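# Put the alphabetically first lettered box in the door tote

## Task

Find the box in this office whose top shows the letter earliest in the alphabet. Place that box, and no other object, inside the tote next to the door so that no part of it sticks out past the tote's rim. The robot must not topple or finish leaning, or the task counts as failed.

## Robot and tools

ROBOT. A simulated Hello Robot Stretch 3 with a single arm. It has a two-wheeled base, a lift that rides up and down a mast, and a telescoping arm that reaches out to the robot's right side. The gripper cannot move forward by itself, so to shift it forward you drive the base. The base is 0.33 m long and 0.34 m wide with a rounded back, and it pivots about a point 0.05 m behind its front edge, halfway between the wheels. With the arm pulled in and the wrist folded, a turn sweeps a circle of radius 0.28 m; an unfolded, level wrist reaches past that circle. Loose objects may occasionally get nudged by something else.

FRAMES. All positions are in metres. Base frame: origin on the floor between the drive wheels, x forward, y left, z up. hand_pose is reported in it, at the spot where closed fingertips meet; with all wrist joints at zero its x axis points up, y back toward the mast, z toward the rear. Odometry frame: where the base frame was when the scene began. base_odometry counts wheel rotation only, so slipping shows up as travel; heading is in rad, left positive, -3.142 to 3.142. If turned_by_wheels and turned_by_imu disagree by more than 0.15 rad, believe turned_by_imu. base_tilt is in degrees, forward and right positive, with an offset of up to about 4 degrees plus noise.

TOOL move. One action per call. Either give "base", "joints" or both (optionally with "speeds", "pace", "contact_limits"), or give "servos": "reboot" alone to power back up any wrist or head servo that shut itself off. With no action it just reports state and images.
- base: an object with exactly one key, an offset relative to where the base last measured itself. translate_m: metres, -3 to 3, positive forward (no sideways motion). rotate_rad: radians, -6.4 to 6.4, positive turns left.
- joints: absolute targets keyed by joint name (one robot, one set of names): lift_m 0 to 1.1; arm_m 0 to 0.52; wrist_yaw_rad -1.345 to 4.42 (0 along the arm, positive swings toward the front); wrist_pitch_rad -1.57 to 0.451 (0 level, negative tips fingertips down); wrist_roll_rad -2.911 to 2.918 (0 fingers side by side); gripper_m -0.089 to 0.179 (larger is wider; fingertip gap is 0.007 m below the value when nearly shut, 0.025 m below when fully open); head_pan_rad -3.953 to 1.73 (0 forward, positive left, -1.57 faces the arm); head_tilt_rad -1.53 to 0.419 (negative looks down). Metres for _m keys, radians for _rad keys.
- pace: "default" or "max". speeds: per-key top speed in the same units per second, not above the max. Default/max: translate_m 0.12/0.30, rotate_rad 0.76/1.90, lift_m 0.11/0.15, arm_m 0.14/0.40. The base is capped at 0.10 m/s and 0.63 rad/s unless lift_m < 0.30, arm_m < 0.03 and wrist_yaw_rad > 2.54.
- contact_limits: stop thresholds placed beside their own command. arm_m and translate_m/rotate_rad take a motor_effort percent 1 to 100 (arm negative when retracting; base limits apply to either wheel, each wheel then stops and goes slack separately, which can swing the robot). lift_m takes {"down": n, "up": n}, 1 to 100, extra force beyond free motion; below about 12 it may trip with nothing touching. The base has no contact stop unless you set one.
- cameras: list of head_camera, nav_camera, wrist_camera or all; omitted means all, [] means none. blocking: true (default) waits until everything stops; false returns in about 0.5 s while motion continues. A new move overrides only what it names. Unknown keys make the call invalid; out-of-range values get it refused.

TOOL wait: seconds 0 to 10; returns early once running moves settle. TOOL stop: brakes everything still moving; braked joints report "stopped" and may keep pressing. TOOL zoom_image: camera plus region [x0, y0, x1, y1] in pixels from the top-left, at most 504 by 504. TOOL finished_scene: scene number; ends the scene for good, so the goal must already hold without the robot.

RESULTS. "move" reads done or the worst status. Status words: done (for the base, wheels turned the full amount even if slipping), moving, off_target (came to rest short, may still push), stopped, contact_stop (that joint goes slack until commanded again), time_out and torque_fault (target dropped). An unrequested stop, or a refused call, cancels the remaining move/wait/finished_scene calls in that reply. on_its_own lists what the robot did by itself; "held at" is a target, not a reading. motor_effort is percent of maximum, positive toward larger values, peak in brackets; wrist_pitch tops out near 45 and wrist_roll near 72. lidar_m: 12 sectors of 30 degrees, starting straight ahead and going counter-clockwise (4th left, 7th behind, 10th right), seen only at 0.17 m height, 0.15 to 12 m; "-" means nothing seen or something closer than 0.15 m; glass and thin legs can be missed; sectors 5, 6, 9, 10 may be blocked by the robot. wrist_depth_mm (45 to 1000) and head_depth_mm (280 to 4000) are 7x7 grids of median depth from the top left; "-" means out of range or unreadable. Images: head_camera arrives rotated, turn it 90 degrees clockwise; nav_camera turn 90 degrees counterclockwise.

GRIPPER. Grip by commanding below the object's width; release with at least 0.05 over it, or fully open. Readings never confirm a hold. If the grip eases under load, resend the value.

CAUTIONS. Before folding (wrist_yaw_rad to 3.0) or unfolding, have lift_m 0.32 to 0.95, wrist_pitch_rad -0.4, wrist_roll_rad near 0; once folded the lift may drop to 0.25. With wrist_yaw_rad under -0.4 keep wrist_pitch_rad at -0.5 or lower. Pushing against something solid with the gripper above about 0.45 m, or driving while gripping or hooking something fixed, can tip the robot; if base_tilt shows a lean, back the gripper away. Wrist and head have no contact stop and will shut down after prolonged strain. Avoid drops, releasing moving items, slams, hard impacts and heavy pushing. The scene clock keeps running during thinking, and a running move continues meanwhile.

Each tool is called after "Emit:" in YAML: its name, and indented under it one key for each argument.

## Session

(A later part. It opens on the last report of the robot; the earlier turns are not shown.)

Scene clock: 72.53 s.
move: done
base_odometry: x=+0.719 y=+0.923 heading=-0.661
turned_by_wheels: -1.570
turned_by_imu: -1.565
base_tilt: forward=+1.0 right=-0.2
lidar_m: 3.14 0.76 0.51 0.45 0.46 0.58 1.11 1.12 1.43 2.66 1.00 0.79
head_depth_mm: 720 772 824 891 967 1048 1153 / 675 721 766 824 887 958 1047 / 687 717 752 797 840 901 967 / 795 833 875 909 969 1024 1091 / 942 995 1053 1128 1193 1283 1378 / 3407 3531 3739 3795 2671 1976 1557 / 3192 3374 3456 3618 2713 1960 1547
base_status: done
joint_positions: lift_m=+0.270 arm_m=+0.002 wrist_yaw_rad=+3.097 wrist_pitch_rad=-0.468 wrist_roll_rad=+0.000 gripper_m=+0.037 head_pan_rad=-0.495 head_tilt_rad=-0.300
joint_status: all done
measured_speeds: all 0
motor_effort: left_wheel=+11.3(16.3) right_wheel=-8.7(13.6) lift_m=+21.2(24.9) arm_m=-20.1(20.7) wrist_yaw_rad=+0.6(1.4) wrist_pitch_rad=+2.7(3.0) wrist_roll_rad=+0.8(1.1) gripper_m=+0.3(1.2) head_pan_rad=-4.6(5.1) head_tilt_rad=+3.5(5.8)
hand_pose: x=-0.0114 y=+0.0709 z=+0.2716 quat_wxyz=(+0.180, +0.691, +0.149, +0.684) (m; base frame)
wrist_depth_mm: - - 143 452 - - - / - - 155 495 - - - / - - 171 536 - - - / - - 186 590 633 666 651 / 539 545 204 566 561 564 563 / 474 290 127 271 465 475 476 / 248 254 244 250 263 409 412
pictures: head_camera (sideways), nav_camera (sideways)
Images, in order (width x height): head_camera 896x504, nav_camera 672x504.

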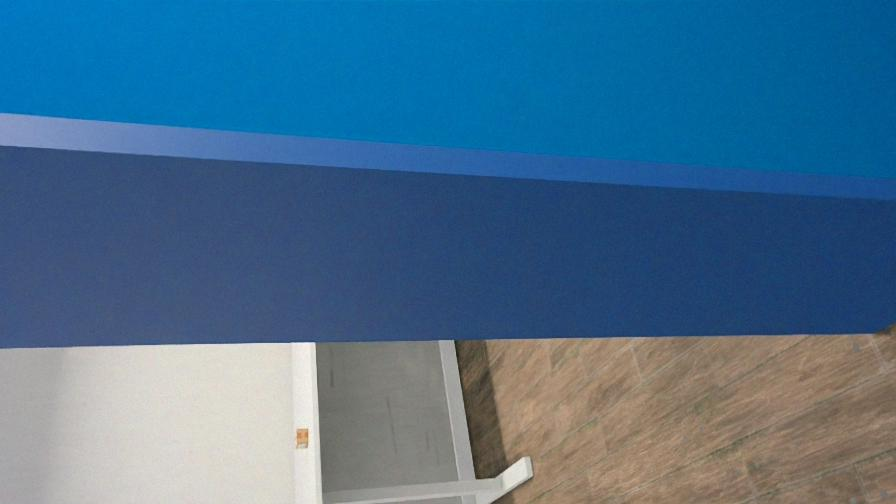

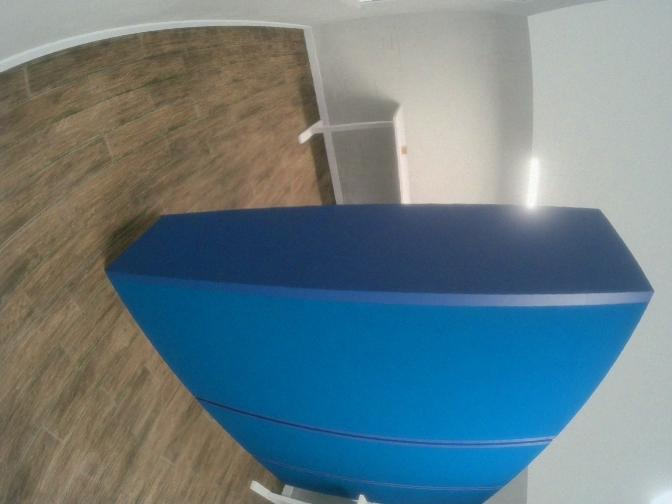

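Emit:
move:
  base: {"translate_m": 1.0}
  pace: "max"
  contact_limits: {"translate_m": 40}
  joints: {"head_pan_rad": -1.2, "head_tilt_rad": -0.35}
  cameras: ["head_camera", "nav_camera"]

Emit:
move:
  joints: {"head_pan_rad": -2.2, "head_tilt_rad": -0.4}
  pace: "max"
  cameras: ["head_camera", "nav_camera"]

Emit:
move:
  joints: {"head_pan_rad": 0.0, "head_tilt_rad": -0.4}
  pace: "max"
  cameras: ["head_camera", "nav_camera"]

Scene clock: 80.97 s.
move: done
base_odometry: x=+1.508 y=+0.310 heading=-0.661
turned_by_wheels: +0.000
turned_by_imu: +0.000
base_tilt: forward=+0.8 right=-0.1
lidar_m: 2.27 0.94 0.63 0.58 0.59 0.75 1.56 2.13 0.41 0.38 0.38 2.84
head_depth_mm: 286 299 316 335 357 381 411 / 292 308 326 347 370 397 430 / 2831 323 341 363 387 416 447 / 2889 3101 3231 3407 2508 1850 1495 / 3043 3178 3341 3513 2475 1856 1493 / 3091 3350 3432 3379 2465 1850 1502 / 3184 3393 3650 3601 2423 1844 1504
base_status: done
joint_positions: lift_m=+0.270 arm_m=+0.002 wrist_yaw_rad=+3.097 wrist_pitch_rad=-0.468 wrist_roll_rad=+0.000 gripper_m=+0.037 head_pan_rad=-1.201 head_tilt_rad=-0.350
joint_status: all done
measured_speeds: all 0
motor_effort: left_wheel=+9.5(19.1) right_wheel=-5.4(9.8) lift_m=+24.5(24.9) arm_m=-18.8(20.2) wrist_yaw_rad=+0.8(1.3) wrist_pitch_rad=+2.4(3.1) wrist_roll_rad=+0.8(1.2) gripper_m=+0.3(1.3) head_pan_rad=+3.6(5.1) head_tilt_rad=-1.6(3.5)
contact_limits: translate_m 40 (maximum 100)
hand_pose: x=-0.0114 y=+0.0709 z=+0.2716 quat_wxyz=(+0.180, +0.691, +0.149, +0.684) (m; base frame)
wrist_depth_mm: - - 143 - - - - / - - 156 - - - - / - - 171 - - - - / - 657 190 661 681 689 687 / 567 565 204 557 565 561 568 / 478 289 127 272 459 473 479 / 248 253 241 250 260 410 410
pictures: head_camera (sideways), nav_camera (sideways)
Images, in order (width x height): head_camera 896x504, nav_camera 672x504.

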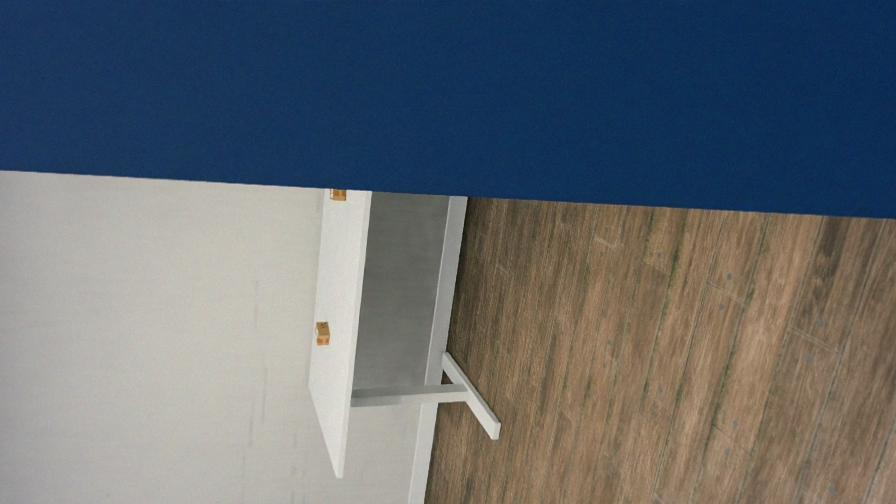

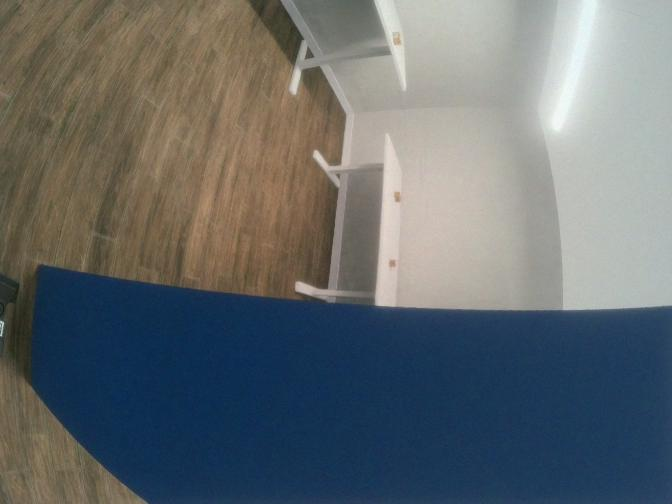

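Scene clock: 81.90 s.
move: done
base_odometry: x=+1.508 y=+0.310 heading=-0.661
turned_by_wheels: +0.000
turned_by_imu: +0.000
base_tilt: forward=+0.9 right=-0.1
lidar_m: 2.28 0.94 0.63 0.58 0.59 0.75 1.56 2.12 0.41 0.38 0.38 2.84
head_depth_mm: 2153 2261 2353 2462 2328 1772 1453 / 2334 2474 2598 2728 2327 1785 1442 / 2473 2655 2806 2916 2276 1756 1431 / 397 425 457 495 542 597 664 / 369 392 420 454 489 538 587 / 344 365 389 416 449 485 530 / 323 342 362 386 413 445 481
base_status: not commanded
joint_positions: lift_m=+0.270 arm_m=+0.002 wrist_yaw_rad=+3.097 wrist_pitch_rad=-0.468 wrist_roll_rad=+0.000 gripper_m=+0.037 head_pan_rad=-2.218 head_tilt_rad=-0.401
joint_status: all done
measured_speeds: all 0
motor_effort: left_wheel=+9.6(9.8) right_wheel=-5.7(6.0) lift_m=+24.9(25.0) arm_m=-18.4(19.0) wrist_yaw_rad=+0.4(1.2) wrist_pitch_rad=+2.8(2.9) wrist_roll_rad=+0.8(1.0) gripper_m=+0.8(1.2) head_pan_rad=+0.1(5.1) head_tilt_rad=-1.5(3.9)
contact_limits: translate_m 40 (maximum 100)
hand_pose: x=-0.0114 y=+0.0709 z=+0.2716 quat_wxyz=(+0.180, +0.691, +0.149, +0.684) (m; base frame)
wrist_depth_mm: - - 143 - - - - / - - 156 - - - - / - - 171 - - - - / - 660 189 666 687 684 676 / 558 569 204 565 560 564 559 / 478 289 128 271 457 473 473 / 248 255 241 251 262 409 412
pictures: head_camera (sideways), nav_camera (sideways)
Images, in order (width x height): head_camera 896x504, nav_camera 672x504.

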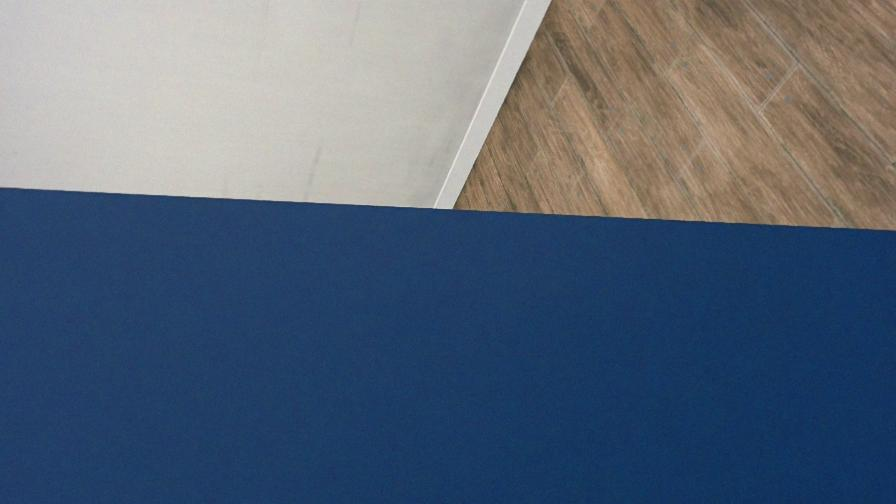

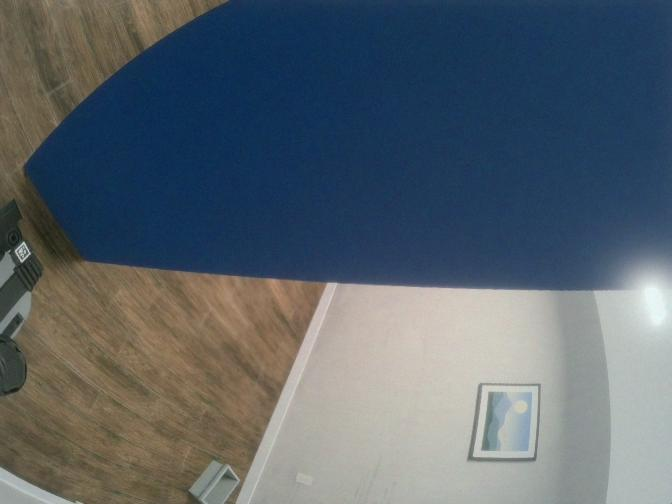

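Scene clock: 83.07 s.
move: done
base_odometry: x=+1.508 y=+0.310 heading=-0.661
turned_by_wheels: +0.000
turned_by_imu: +0.000
base_tilt: forward=+1.0 right=+0.0
lidar_m: 2.27 0.94 0.63 0.58 0.59 0.75 1.56 2.12 0.41 0.38 0.38 2.84
head_depth_mm: 2299 2453 2609 2815 2379 1765 1448 / 2331 2438 2649 2752 2289 1760 1440 / 2290 2452 2629 2816 2291 1775 1431 / 2298 2501 2631 2820 2278 1753 1437 / 2286 2444 2640 2802 2278 1764 1428 / 2294 2437 2633 2739 2264 1767 1425 / 1955 1960 1956 1970 2001 1747 1441
base_status: not commanded
joint_positions: lift_m=+0.270 arm_m=+0.002 wrist_yaw_rad=+3.097 wrist_pitch_rad=-0.468 wrist_roll_rad=+0.000 gripper_m=+0.037 head_pan_rad=+0.039 head_tilt_rad=-0.401
joint_status: all done
measured_speeds: all 0
motor_effort: left_wheel=+9.6(9.8) right_wheel=-5.8(6.0) lift_m=+25.5(25.6) arm_m=-18.2(19.0) wrist_yaw_rad=+1.3(1.3) wrist_pitch_rad=+2.5(2.9) wrist_roll_rad=+0.9(1.1) gripper_m=-0.1(1.3) head_pan_rad=-1.9(5.8) head_tilt_rad=-2.5(3.3)
contact_limits: translate_m 40 (maximum 100)
hand_pose: x=-0.0114 y=+0.0709 z=+0.2716 quat_wxyz=(+0.180, +0.691, +0.149, +0.684) (m; base frame)
wrist_depth_mm: - - 143 - - - - / - - 156 - - - - / - - 171 - - - - / - 659 191 670 673 695 687 / 558 562 205 566 565 563 559 / 475 291 127 270 455 480 475 / 249 255 243 249 263 414 415
pictures: head_camera (sideways), nav_camera (sideways)
Images, in order (width x height): head_camera 896x504, nav_camera 672x504.

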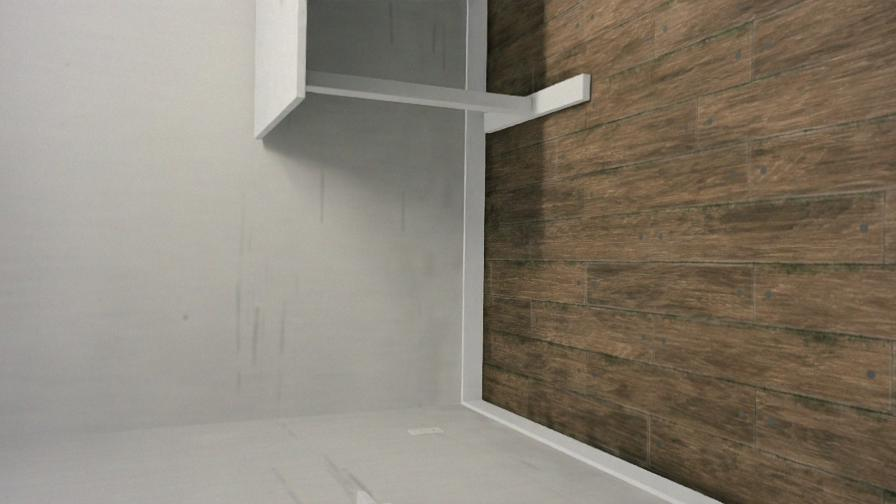

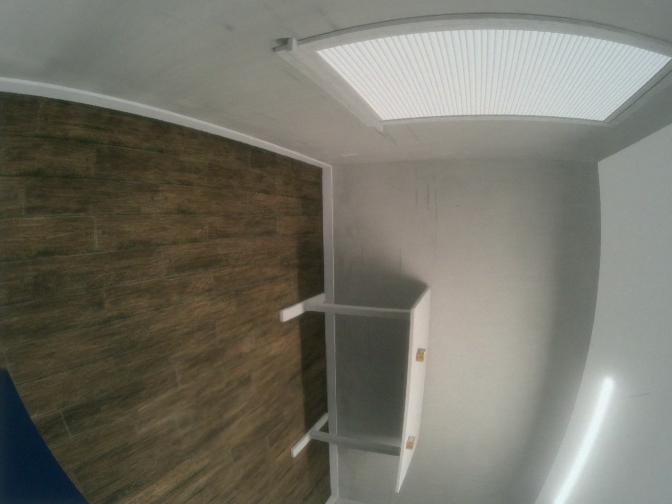

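Emit:
move:
  joints: {"head_pan_rad": -0.5, "head_tilt_rad": -0.3}
  pace: "max"
  cameras: ["head_camera"]

Scene clock: 85.97 s.
move: done
base_odometry: x=+1.508 y=+0.310 heading=-0.661
turned_by_wheels: +0.000
turned_by_imu: +0.000
base_tilt: forward=+1.0 right=-0.2
lidar_m: 2.27 0.94 0.63 0.58 0.59 0.75 1.57 2.12 0.41 0.38 0.38 2.84
head_depth_mm: 3336 3518 3753 3928 2739 1979 1577 / 3131 3340 3523 3659 2679 1961 1588 / 2858 3116 3266 3324 2721 1997 1554 / 2728 2926 2985 3292 2715 1975 1561 / 2601 2711 2792 3093 2619 1964 1555 / 2490 2581 2600 2880 2685 1976 1558 / 2331 2486 2480 2685 2449 1946 1554
base_status: not commanded
joint_positions: lift_m=+0.270 arm_m=+0.002 wrist_yaw_rad=+3.097 wrist_pitch_rad=-0.468 wrist_roll_rad=+0.000 gripper_m=+0.037 head_pan_rad=-0.510 head_tilt_rad=-0.304
joint_status: all done
measured_speeds: all 0
motor_effort: left_wheel=+9.7(9.9) right_wheel=-5.9(6.0) lift_m=+26.5(26.7) arm_m=-18.0(18.3) wrist_yaw_rad=+0.8(1.1) wrist_pitch_rad=+2.7(3.0) wrist_roll_rad=+0.9(1.1) gripper_m=+0.6(1.6) head_pan_rad=-2.1(5.3) head_tilt_rad=+4.2(5.2)
contact_limits: translate_m 40 (maximum 100)
hand_pose: x=-0.0114 y=+0.0709 z=+0.2716 quat_wxyz=(+0.180, +0.691, +0.149, +0.684) (m; base frame)
wrist_depth_mm: - - 142 - - - - / - - 155 - - - - / - - 172 - - - - / - 655 190 662 693 687 699 / 557 560 204 563 562 550 563 / 478 290 128 272 463 481 474 / 249 253 244 250 262 410 409
pictures: head_camera (sideways)
Images, in order (width x height): head_camera 896x504.

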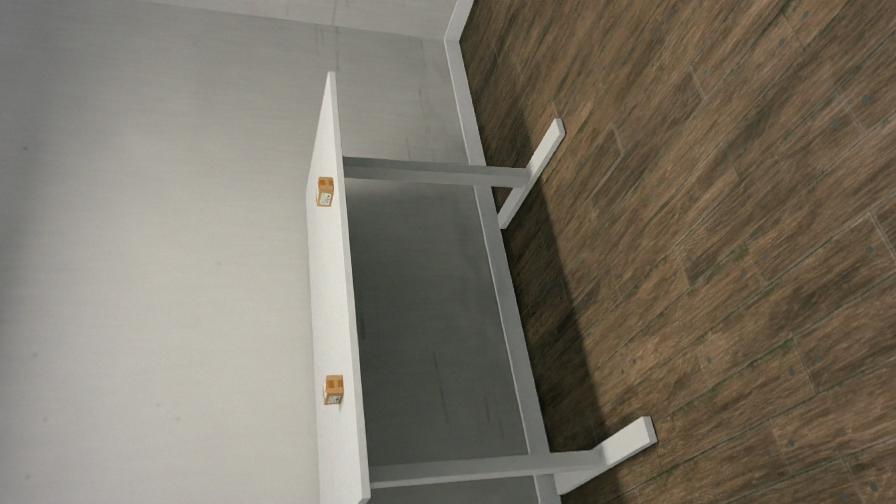

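Emit:
move:
  base: {"translate_m": 1.0}
  pace: "max"
  contact_limits: {"translate_m": 40}
  joints: {"head_pan_rad": -0.6, "head_tilt_rad": -0.35}
  cameras: ["head_camera", "nav_camera"]

Emit:
move:
  joints: {"head_pan_rad": -1.5, "head_tilt_rad": -0.3}
  pace: "max"
  cameras: ["head_camera", "nav_camera"]

Scene clock: 102.50 s.
move: done
base_odometry: x=+2.298 y=-0.304 heading=-0.660
turned_by_wheels: +0.000
turned_by_imu: +0.000
base_tilt: forward=+0.8 right=-0.2
lidar_m: 1.30 1.12 0.75 0.69 0.70 0.89 1.92 0.94 1.45 2.69 2.07 1.32
head_depth_mm: 2294 2528 2043 2956 2388 1892 1515 / 2082 2221 2030 2648 2368 1865 1503 / 1948 2080 1990 2371 2483 1872 1509 / 1803 1934 1967 2186 2307 1858 1508 / 1683 1771 1840 1256 2165 1845 1503 / 1593 1666 1723 1158 2037 1850 1455 / 1500 1576 1636 1145 1431 1675 1476
base_status: done
joint_positions: lift_m=+0.270 arm_m=+0.002 wrist_yaw_rad=+3.097 wrist_pitch_rad=-0.468 wrist_roll_rad=+0.000 gripper_m=+0.037 head_pan_rad=-0.600 head_tilt_rad=-0.350
joint_status: all done
measured_speeds: all 0
motor_effort: left_wheel=+8.3(16.6) right_wheel=-4.1(14.8) lift_m=+29.9(30.0) arm_m=-16.4(17.8) wrist_yaw_rad=+0.9(1.4) wrist_pitch_rad=+2.7(3.0) wrist_roll_rad=+1.2(1.2) gripper_m=-0.1(1.2) head_pan_rad=-4.3(4.4) head_tilt_rad=-1.4(3.0)
contact_limits: translate_m 40 (maximum 100)
hand_pose: x=-0.0114 y=+0.0709 z=+0.2716 quat_wxyz=(+0.180, +0.691, +0.149, +0.684) (m; base frame)
wrist_depth_mm: - - 143 - - - - / - - 156 - - - - / - - 171 - 801 845 837 / 687 684 190 700 689 682 687 / 553 555 205 562 568 560 553 / 478 291 127 272 459 478 479 / 249 257 242 249 263 406 409
pictures: head_camera (sideways), nav_camera (sideways)
Images, in order (width x height): head_camera 896x504, nav_camera 672x504.

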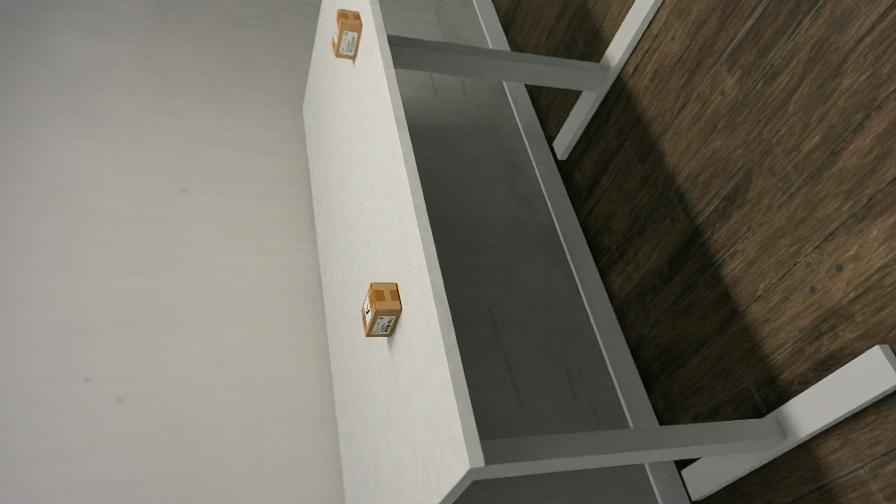

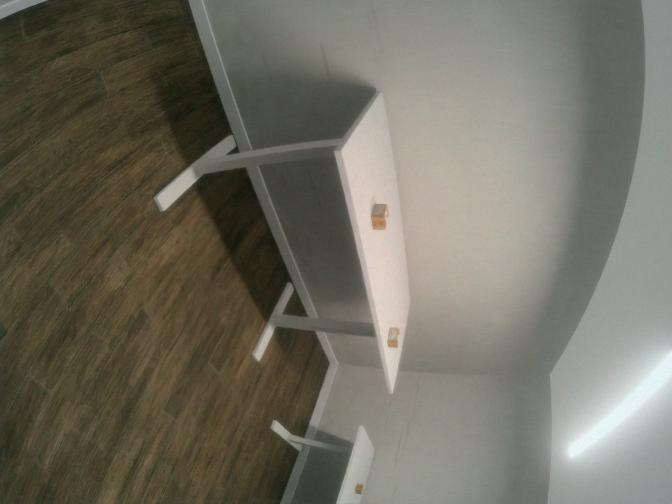

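Scene clock: 103.40 s.
move: done
base_odometry: x=+2.298 y=-0.304 heading=-0.660
turned_by_wheels: +0.000
turned_by_imu: +0.000
base_tilt: forward=+1.0 right=-0.1
lidar_m: 1.30 1.12 0.75 0.69 0.70 0.89 1.91 0.94 1.45 2.68 2.07 1.31
head_depth_mm: 2650 2815 2917 3086 2751 2009 1587 / 2711 2841 2934 3188 2692 1995 1576 / 2706 2823 2994 3222 2683 1979 1572 / 2684 2829 2947 3201 2690 1964 1570 / 2740 2817 2997 3236 2673 1962 1544 / 2718 2809 2940 3152 2668 1955 1550 / 2750 2847 3013 3170 2634 1975 1546
base_status: not commanded
joint_positions: lift_m=+0.270 arm_m=+0.002 wrist_yaw_rad=+3.097 wrist_pitch_rad=-0.468 wrist_roll_rad=+0.000 gripper_m=+0.037 head_pan_rad=-1.523 head_tilt_rad=-0.305
joint_status: all done
measured_speeds: all 0
motor_effort: left_wheel=+8.2(8.5) right_wheel=-4.2(4.6) lift_m=+30.2(30.5) arm_m=-16.2(16.4) wrist_yaw_rad=+0.7(1.3) wrist_pitch_rad=+2.7(2.9) wrist_roll_rad=+0.7(1.1) gripper_m=-0.6(1.4) head_pan_rad=-0.4(5.1) head_tilt_rad=+3.8(6.6)
contact_limits: translate_m 40 (maximum 100)
hand_pose: x=-0.0114 y=+0.0709 z=+0.2716 quat_wxyz=(+0.180, +0.691, +0.149, +0.684) (m; base frame)
wrist_depth_mm: - - 143 - - - - / - - 156 - - - - / - - 171 - 796 826 833 / 686 667 189 684 692 685 682 / 565 569 205 562 560 552 558 / 477 292 127 271 459 472 478 / 249 255 242 248 261 410 413
pictures: head_camera (sideways), nav_camera (sideways)
Images, in order (width x height): head_camera 896x504, nav_camera 672x504.

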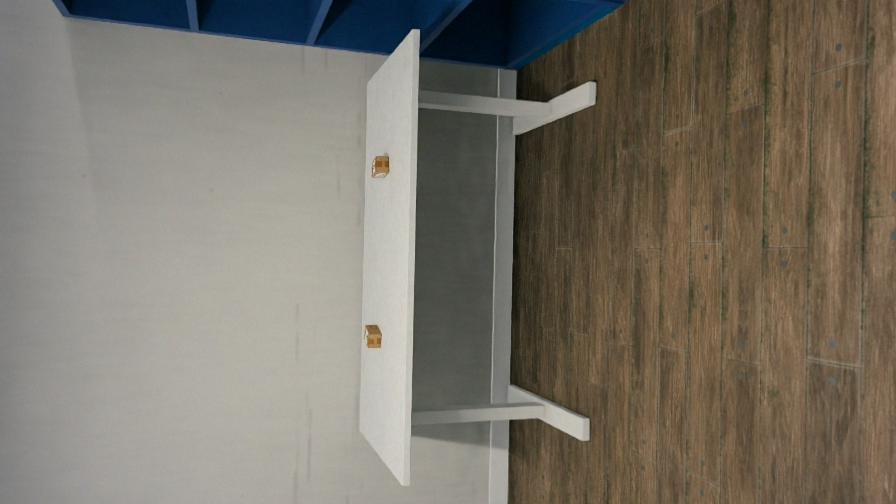

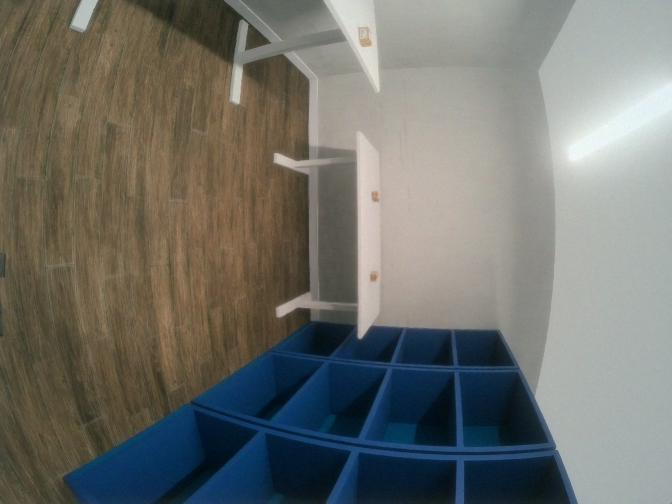

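Emit:
move:
  joints: {"head_pan_rad": -0.6, "head_tilt_rad": -0.35}
  pace: "max"
  cameras: ["head_camera"]

Emit:
zoom_image:
  camera: "head_camera"
  region: [340, 260, 420, 350]

Emit:
zoom_image:
  camera: "head_camera"
  region: [310, 0, 390, 80]

Scene clock: 107.27 s.
move: done
base_odometry: x=+2.298 y=-0.304 heading=-0.660
turned_by_wheels: +0.000
turned_by_imu: +0.001
base_tilt: forward=+0.8 right=-0.1
lidar_m: 1.30 1.12 0.75 0.69 0.70 0.89 1.92 0.94 1.45 2.68 2.08 1.31
head_depth_mm: 2213 2407 2111 2172 2279 1923 1522 / 2060 2199 2113 2546 2471 1909 1507 / 1919 2040 2048 2372 2478 1893 1522 / 1779 1890 1934 2122 2275 1863 1508 / 1663 1767 1804 1236 2130 1870 1498 / 1581 1659 1713 1181 1975 1805 1470 / 1487 1566 1626 1167 1802 1787 1506
base_status: not commanded
joint_positions: lift_m=+0.270 arm_m=+0.002 wrist_yaw_rad=+3.097 wrist_pitch_rad=-0.468 wrist_roll_rad=+0.000 gripper_m=+0.037 head_pan_rad=-0.578 head_tilt_rad=-0.345
joint_status: all done
measured_speeds: all 0
motor_effort: left_wheel=+8.3(8.4) right_wheel=-4.1(4.8) lift_m=+30.8(30.8) arm_m=-15.1(15.7) wrist_yaw_rad=+1.0(1.3) wrist_pitch_rad=+2.5(2.8) wrist_roll_rad=+0.8(1.1) gripper_m=+0.7(1.2) head_pan_rad=+0.4(5.2) head_tilt_rad=-1.9(4.7)
contact_limits: translate_m 40 (maximum 100)
hand_pose: x=-0.0114 y=+0.0709 z=+0.2716 quat_wxyz=(+0.180, +0.691, +0.149, +0.684) (m; base frame)
wrist_depth_mm: - - 143 - - - - / - - 155 - - - - / - - 171 - 790 839 823 / 695 703 189 693 703 703 682 / 556 559 206 564 561 562 560 / 476 292 128 269 462 474 474 / 249 254 242 250 263 414 408
pictures: head_camera (sideways)
Images, in order (width x height): head_camera 896x504.

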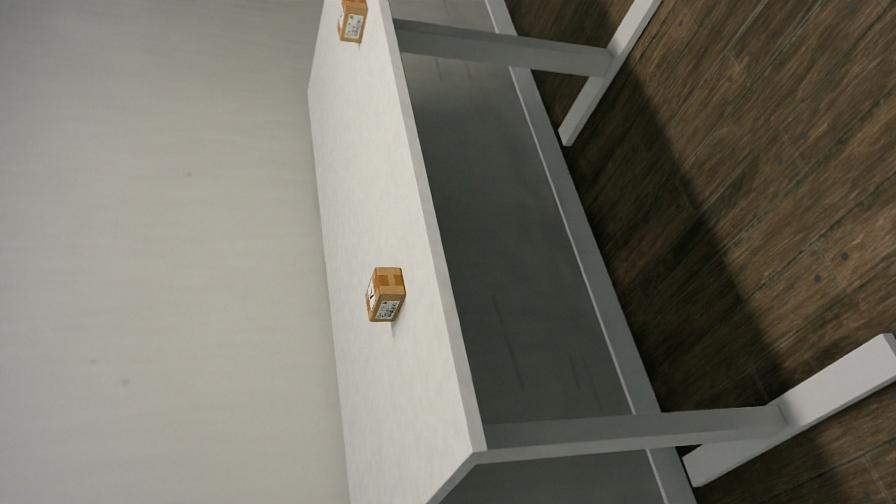

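Scaled by 5.600 from the camera's 896x504 image, which has a finer 1280x720 frame.

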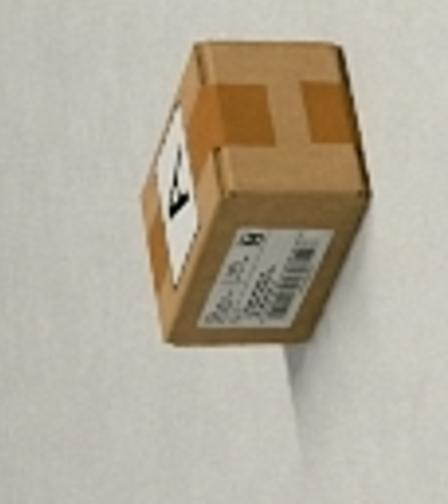

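Scaled by 6.300 from the camera's 896x504 image, which has a finer 1280x720 frame.

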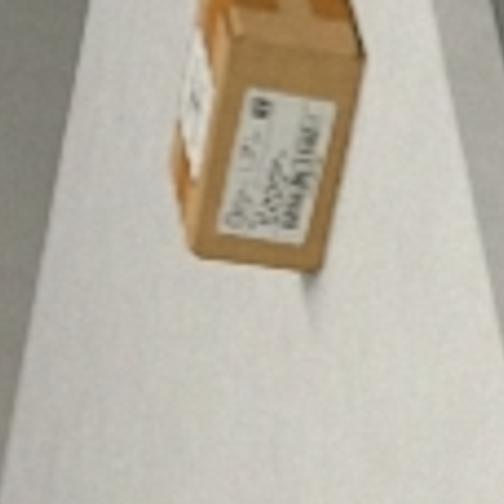

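Emit:
move:
  base: {"rotate_rad": -1.571}
  joints: {"head_pan_rad": 0.3, "head_tilt_rad": -0.4}
  pace: "max"
  cameras: ["nav_camera"]

Emit:
move:
  base: {"translate_m": 1.0}
  pace: "max"
  contact_limits: {"translate_m": 40}
  joints: {"head_pan_rad": 1.3, "head_tilt_rad": -0.35}
  cameras: ["head_camera", "nav_camera"]

Scene clock: 131.77 s.
move: done
base_odometry: x=+2.298 y=-0.304 heading=-2.231
turned_by_wheels: -1.571
turned_by_imu: -1.562
base_tilt: forward=+1.1 right=-0.2
lidar_m: 2.68 2.08 1.30 1.30 1.10 0.74 0.70 0.71 0.90 1.97 0.93 1.45
head_depth_mm: 2552 2732 2809 3014 2301 1786 1433 / 2629 2784 2891 3132 2293 1776 1455 / 2717 2884 2978 3165 2286 1766 1441 / 2757 2918 3123 3087 2259 1744 1438 / 2861 3092 3263 3242 2252 1775 1436 / 2933 3156 3272 3254 2215 1761 1419 / 2730 2805 2682 2897 2205 1737 1410
base_status: done
joint_positions: lift_m=+0.270 arm_m=+0.002 wrist_yaw_rad=+3.097 wrist_pitch_rad=-0.468 wrist_roll_rad=+0.000 gripper_m=+0.037 head_pan_rad=+0.310 head_tilt_rad=-0.401
joint_status: all done
measured_speeds: all 0
motor_effort: left_wheel=+9.7(18.5) right_wheel=-9.2(15.4) lift_m=+28.6(30.6) arm_m=-19.8(20.7) wrist_yaw_rad=+0.9(1.2) wrist_pitch_rad=+2.6(3.0) wrist_roll_rad=+0.8(1.0) gripper_m=-0.4(1.4) head_pan_rad=-2.7(5.2) head_tilt_rad=-1.8(4.0)
hand_pose: x=-0.0114 y=+0.0709 z=+0.2716 quat_wxyz=(+0.180, +0.691, +0.149, +0.684) (m; base frame)
wrist_depth_mm: - - 146 - - - - / - - 158 - - - - / 856 847 172 876 881 874 872 / 692 677 190 693 692 686 703 / 564 556 205 559 564 564 560 / 469 289 127 272 461 472 467 / 249 256 241 248 262 412 411
pictures: nav_camera (sideways)
Images, in order (width x height): nav_camera 672x504.

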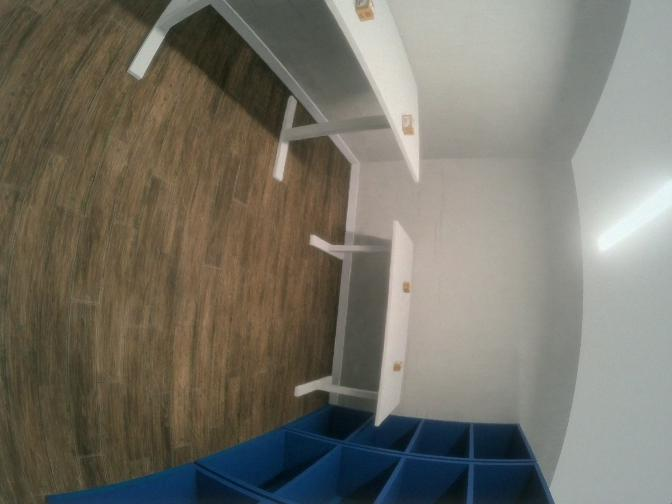

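Scene clock: 136.47 s.
move: done
base_odometry: x=+1.685 y=-1.094 heading=-2.231
turned_by_wheels: +0.000
turned_by_imu: +0.000
base_tilt: forward=+1.1 right=-0.2
lidar_m: 1.71 1.76 1.48 1.77 1.80 1.80 1.68 1.71 1.05 0.94 0.81 1.36
head_depth_mm: 1746 1866 2008 2161 2290 1889 1526 / 1696 1819 1894 1510 2218 1893 1509 / 1669 1762 1819 1285 2121 1750 1502 / 1616 1708 1758 1176 2094 1866 1512 / 1559 1649 1728 1265 1990 1851 1504 / 1521 1597 1674 1161 1952 1847 1495 / 1469 1566 1623 1151 1877 1828 1500
base_status: done
joint_positions: lift_m=+0.270 arm_m=+0.002 wrist_yaw_rad=+3.097 wrist_pitch_rad=-0.468 wrist_roll_rad=+0.000 gripper_m=+0.037 head_pan_rad=+1.301 head_tilt_rad=-0.350
joint_status: all done
measured_speeds: all 0
motor_effort: left_wheel=+6.7(19.2) right_wheel=-3.9(8.4) lift_m=+23.9(28.6) arm_m=-17.9(20.2) wrist_yaw_rad=+1.1(1.6) wrist_pitch_rad=+2.7(3.0) wrist_roll_rad=+0.8(1.1) gripper_m=+0.3(1.1) head_pan_rad=-2.7(5.5) head_tilt_rad=+3.8(5.5)
contact_limits: translate_m 40 (maximum 100)
hand_pose: x=-0.0114 y=+0.0709 z=+0.2716 quat_wxyz=(+0.180, +0.691, +0.149, +0.684) (m; base frame)
wrist_depth_mm: - - 146 - - - - / - - 159 - - - - / 870 853 173 878 861 872 889 / 692 683 190 688 687 696 679 / 564 568 205 563 561 560 559 / 474 291 127 272 464 475 478 / 249 256 243 251 263 413 412
pictures: head_camera (sideways), nav_camera (sideways)
Images, in order (width x height): head_camera 896x504, nav_camera 672x504.

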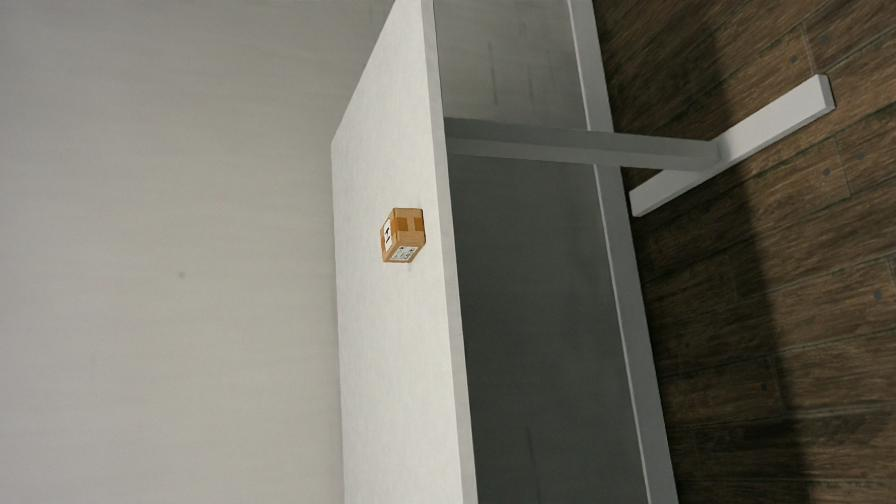

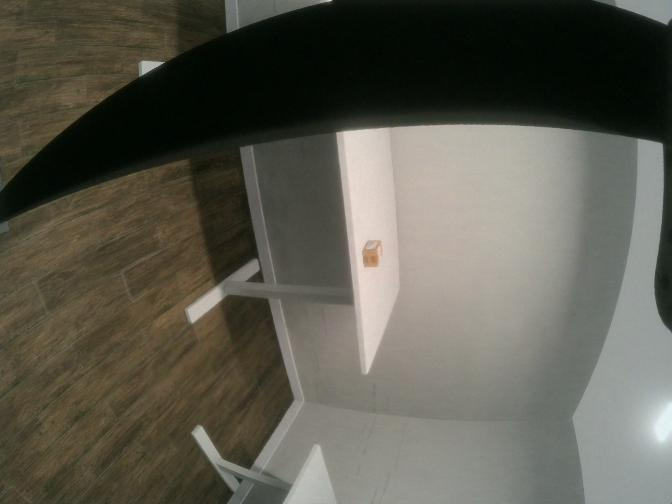

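Emit:
zoom_image:
  camera: "head_camera"
  region: [370, 195, 440, 275]

Emit:
move:
  joints: {"head_pan_rad": 1.7, "head_tilt_rad": -0.35}
  pace: "max"
  cameras: ["head_camera"]

Emit:
move:
  joints: {"head_pan_rad": 0.0, "head_tilt_rad": -0.35}
  pace: "max"
  cameras: ["head_camera"]

Scaled by 6.300 from the camera's 896x504 image, which has a finer 1280x720 frame.

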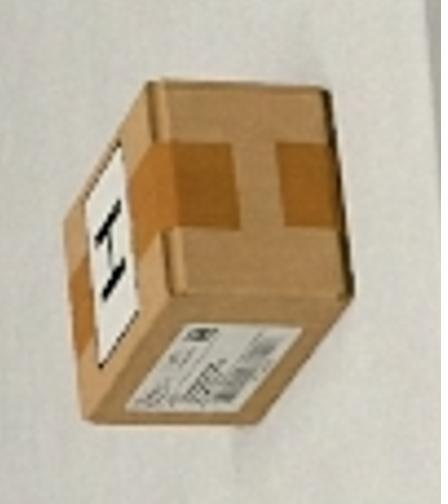

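Scene clock: 140.47 s.
move: done
base_odometry: x=+1.685 y=-1.094 heading=-2.231
turned_by_wheels: +0.000
turned_by_imu: +0.001
base_tilt: forward=+1.0 right=-0.1
lidar_m: 1.70 1.77 1.48 1.77 1.80 1.80 1.68 1.71 1.05 0.94 0.81 1.35
head_depth_mm: 1504 1571 1662 1196 1920 1887 1520 / 1505 1588 1668 1200 1963 1899 1507 / 1510 1607 1695 1182 1973 1878 1507 / 1528 1628 1712 1173 1999 1889 1499 / 1563 1654 1715 1273 2011 1862 1486 / 1572 1663 1723 1161 2026 1806 1495 / 1593 1679 1749 - - - -
base_status: not commanded
joint_positions: lift_m=+0.270 arm_m=+0.002 wrist_yaw_rad=+3.097 wrist_pitch_rad=-0.468 wrist_roll_rad=+0.000 gripper_m=+0.037 head_pan_rad=+1.702 head_tilt_rad=-0.350
joint_status: all done
measured_speeds: all 0
motor_effort: left_wheel=+6.4(6.6) right_wheel=-3.8(4.0) lift_m=+20.6(21.1) arm_m=-15.7(16.8) wrist_yaw_rad=+0.9(1.1) wrist_pitch_rad=+2.5(2.8) wrist_roll_rad=+0.8(1.0) gripper_m=-0.6(1.0) head_pan_rad=+2.5(5.1) head_tilt_rad=+3.4(5.0)
contact_limits: translate_m 40 (maximum 100)
hand_pose: x=-0.0114 y=+0.0709 z=+0.2716 quat_wxyz=(+0.180, +0.691, +0.149, +0.684) (m; base frame)
wrist_depth_mm: - - 146 - - - - / - - 158 - - - - / 893 848 172 885 876 890 899 / 689 680 190 679 690 690 689 / 559 563 204 571 564 557 561 / 467 291 128 271 461 472 479 / 248 255 242 247 261 410 413
pictures: head_camera (sideways)
Images, in order (width x height): head_camera 896x504.

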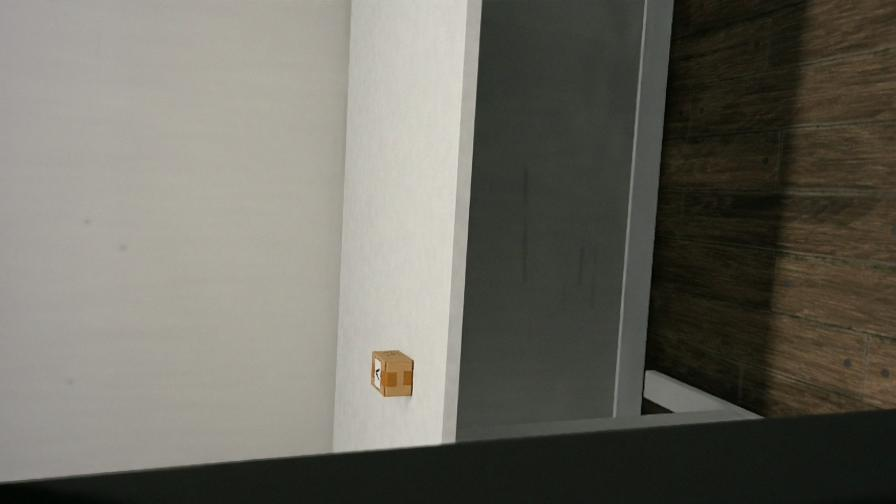

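Scene clock: 141.53 s.
move: done
base_odometry: x=+1.685 y=-1.094 heading=-2.231
turned_by_wheels: +0.000
turned_by_imu: +0.000
base_tilt: forward=+0.9 right=-0.2
lidar_m: 1.70 1.76 1.48 1.77 1.80 1.80 1.68 1.71 1.05 0.93 0.81 1.35
head_depth_mm: 1818 1934 2060 1821 2268 1867 1525 / 1820 1931 2061 1671 2268 1885 1519 / 1808 1926 2046 1640 2283 1862 1508 / 1780 1893 2024 1673 2308 1861 1502 / 1780 1872 2018 1646 2244 1869 1483 / 1786 1885 2002 1620 2262 1829 1497 / 1758 1871 1982 1637 2252 1850 1491
base_status: not commanded
joint_positions: lift_m=+0.270 arm_m=+0.002 wrist_yaw_rad=+3.097 wrist_pitch_rad=-0.468 wrist_roll_rad=+0.000 gripper_m=+0.037 head_pan_rad=-0.033 head_tilt_rad=-0.350
joint_status: all done
measured_speeds: all 0
motor_effort: left_wheel=+6.5(6.7) right_wheel=-3.6(4.1) lift_m=+20.6(21.1) arm_m=-15.6(16.1) wrist_yaw_rad=+0.8(1.2) wrist_pitch_rad=+2.8(3.0) wrist_roll_rad=+0.7(0.9) gripper_m=-1.1(1.1) head_pan_rad=+0.8(5.3) head_tilt_rad=+3.5(5.3)
contact_limits: translate_m 40 (maximum 100)
hand_pose: x=-0.0114 y=+0.0709 z=+0.2716 quat_wxyz=(+0.180, +0.691, +0.149, +0.684) (m; base frame)
wrist_depth_mm: - - 147 - - - - / - - 158 - - - - / 873 836 173 896 891 896 872 / 677 673 189 694 676 685 685 / 570 559 205 553 565 562 569 / 480 289 127 272 459 481 475 / 248 255 241 249 263 407 412
pictures: head_camera (sideways)
Images, in order (width x height): head_camera 896x504.

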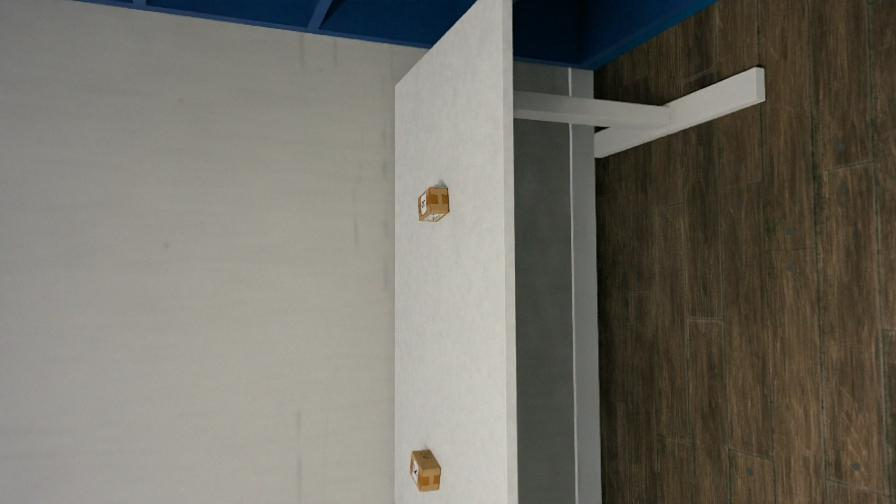

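Emit:
zoom_image:
  camera: "head_camera"
  region: [405, 170, 465, 230]

Emit:
zoom_image:
  camera: "head_camera"
  region: [400, 440, 460, 500]

Emit:
move:
  joints: {"head_pan_rad": 1.7, "head_tilt_rad": -0.35}
  pace: "max"
  cameras: ["head_camera"]

Emit:
zoom_image:
  camera: "head_camera"
  region: [355, 335, 425, 405]

Scaled by 8.400 from the camera's 896x504 image, which has a finer 1280x720 frame.

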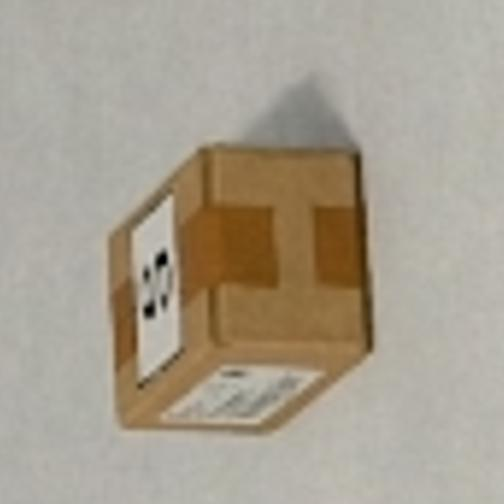

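Scaled by 8.400 from the camera's 896x504 image, which has a finer 1280x720 frame.

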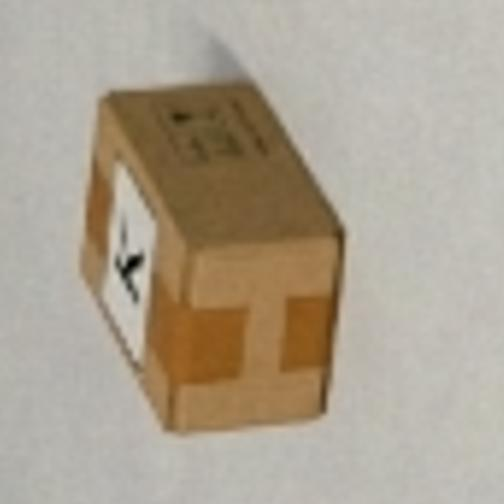

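Scene clock: 146.10 s.
move: done
base_odometry: x=+1.685 y=-1.094 heading=-2.231
turned_by_wheels: +0.000
turned_by_imu: +0.001
base_tilt: forward=+1.0 right=-0.1
lidar_m: 1.71 1.76 1.48 1.77 1.80 1.81 1.68 1.71 1.05 0.94 0.82 1.35
head_depth_mm: 1494 1588 1648 1192 1906 1904 1514 / 1510 1596 1679 1191 1955 1883 1508 / 1521 1610 1683 1181 1983 1880 1511 / 1540 1639 1726 1279 2012 1881 1503 / 1563 1654 1714 1220 2039 1856 1490 / 1576 1665 1751 1257 2044 1845 1503 / - - - - - - -
base_status: not commanded
joint_positions: lift_m=+0.270 arm_m=+0.002 wrist_yaw_rad=+3.097 wrist_pitch_rad=-0.468 wrist_roll_rad=+0.000 gripper_m=+0.037 head_pan_rad=+1.740 head_tilt_rad=-0.350
joint_status: all done
measured_speeds: all 0
motor_effort: left_wheel=+6.5(6.6) right_wheel=-3.8(4.2) lift_m=+20.8(21.4) arm_m=-13.5(14.4) wrist_yaw_rad=+0.8(1.5) wrist_pitch_rad=+2.5(2.9) wrist_roll_rad=+0.8(1.0) gripper_m=+0.1(1.1) head_pan_rad=-1.5(4.0) head_tilt_rad=+3.1(5.7)
contact_limits: translate_m 40 (maximum 100)
hand_pose: x=-0.0114 y=+0.0709 z=+0.2716 quat_wxyz=(+0.180, +0.691, +0.149, +0.684) (m; base frame)
wrist_depth_mm: - - 147 - - - - / - - 158 - - - - / 894 813 172 869 885 875 875 / 690 679 190 684 702 687 691 / 554 561 204 565 553 565 555 / 478 291 128 272 457 476 468 / 249 255 242 249 262 411 415
pictures: head_camera (sideways)
Images, in order (width x height): head_camera 896x504.

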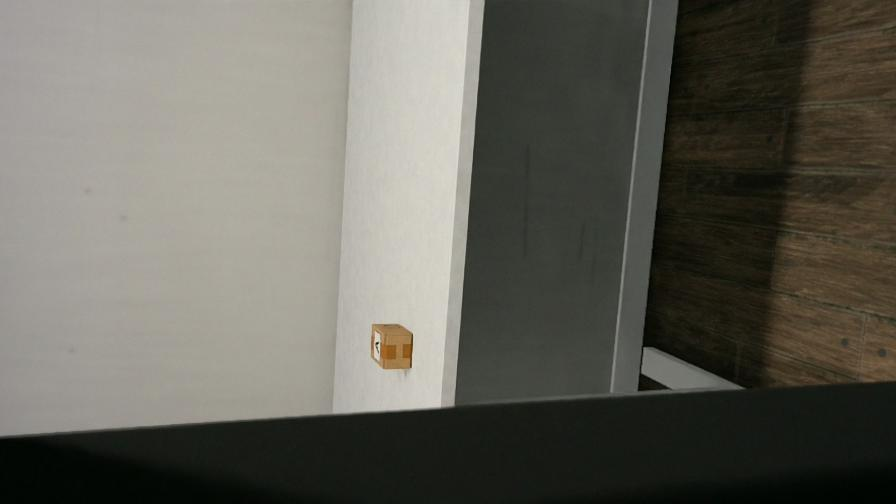

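Scaled by 7.200 from the camera's 896x504 image, which has a finer 1280x720 frame.

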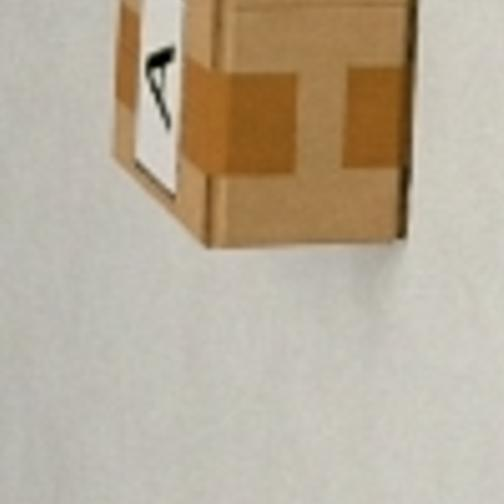

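Emit:
zoom_image:
  camera: "head_camera"
  region: [360, 315, 420, 375]

Emit:
zoom_image:
  camera: "head_camera"
  region: [368, 328, 390, 368]

Scaled by 8.400 from the camera's 896x504 image, which has a finer 1280x720 frame.

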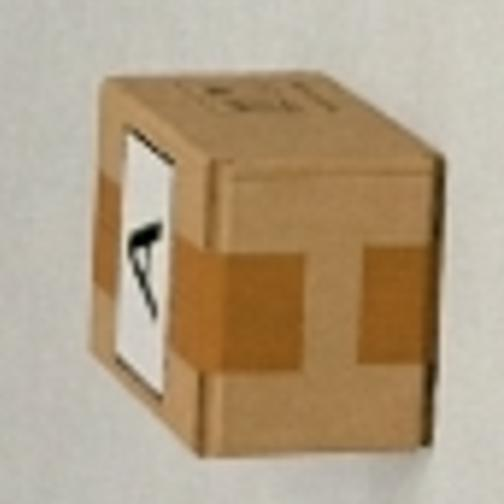

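Scaled by 12.600 from the camera's 896x504 image, which has a finer 1280x720 frame.

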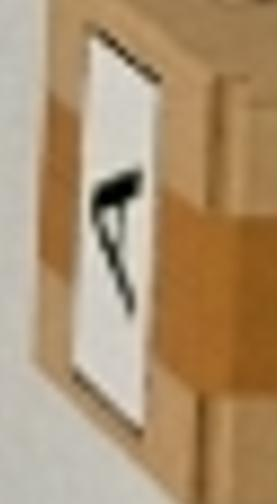

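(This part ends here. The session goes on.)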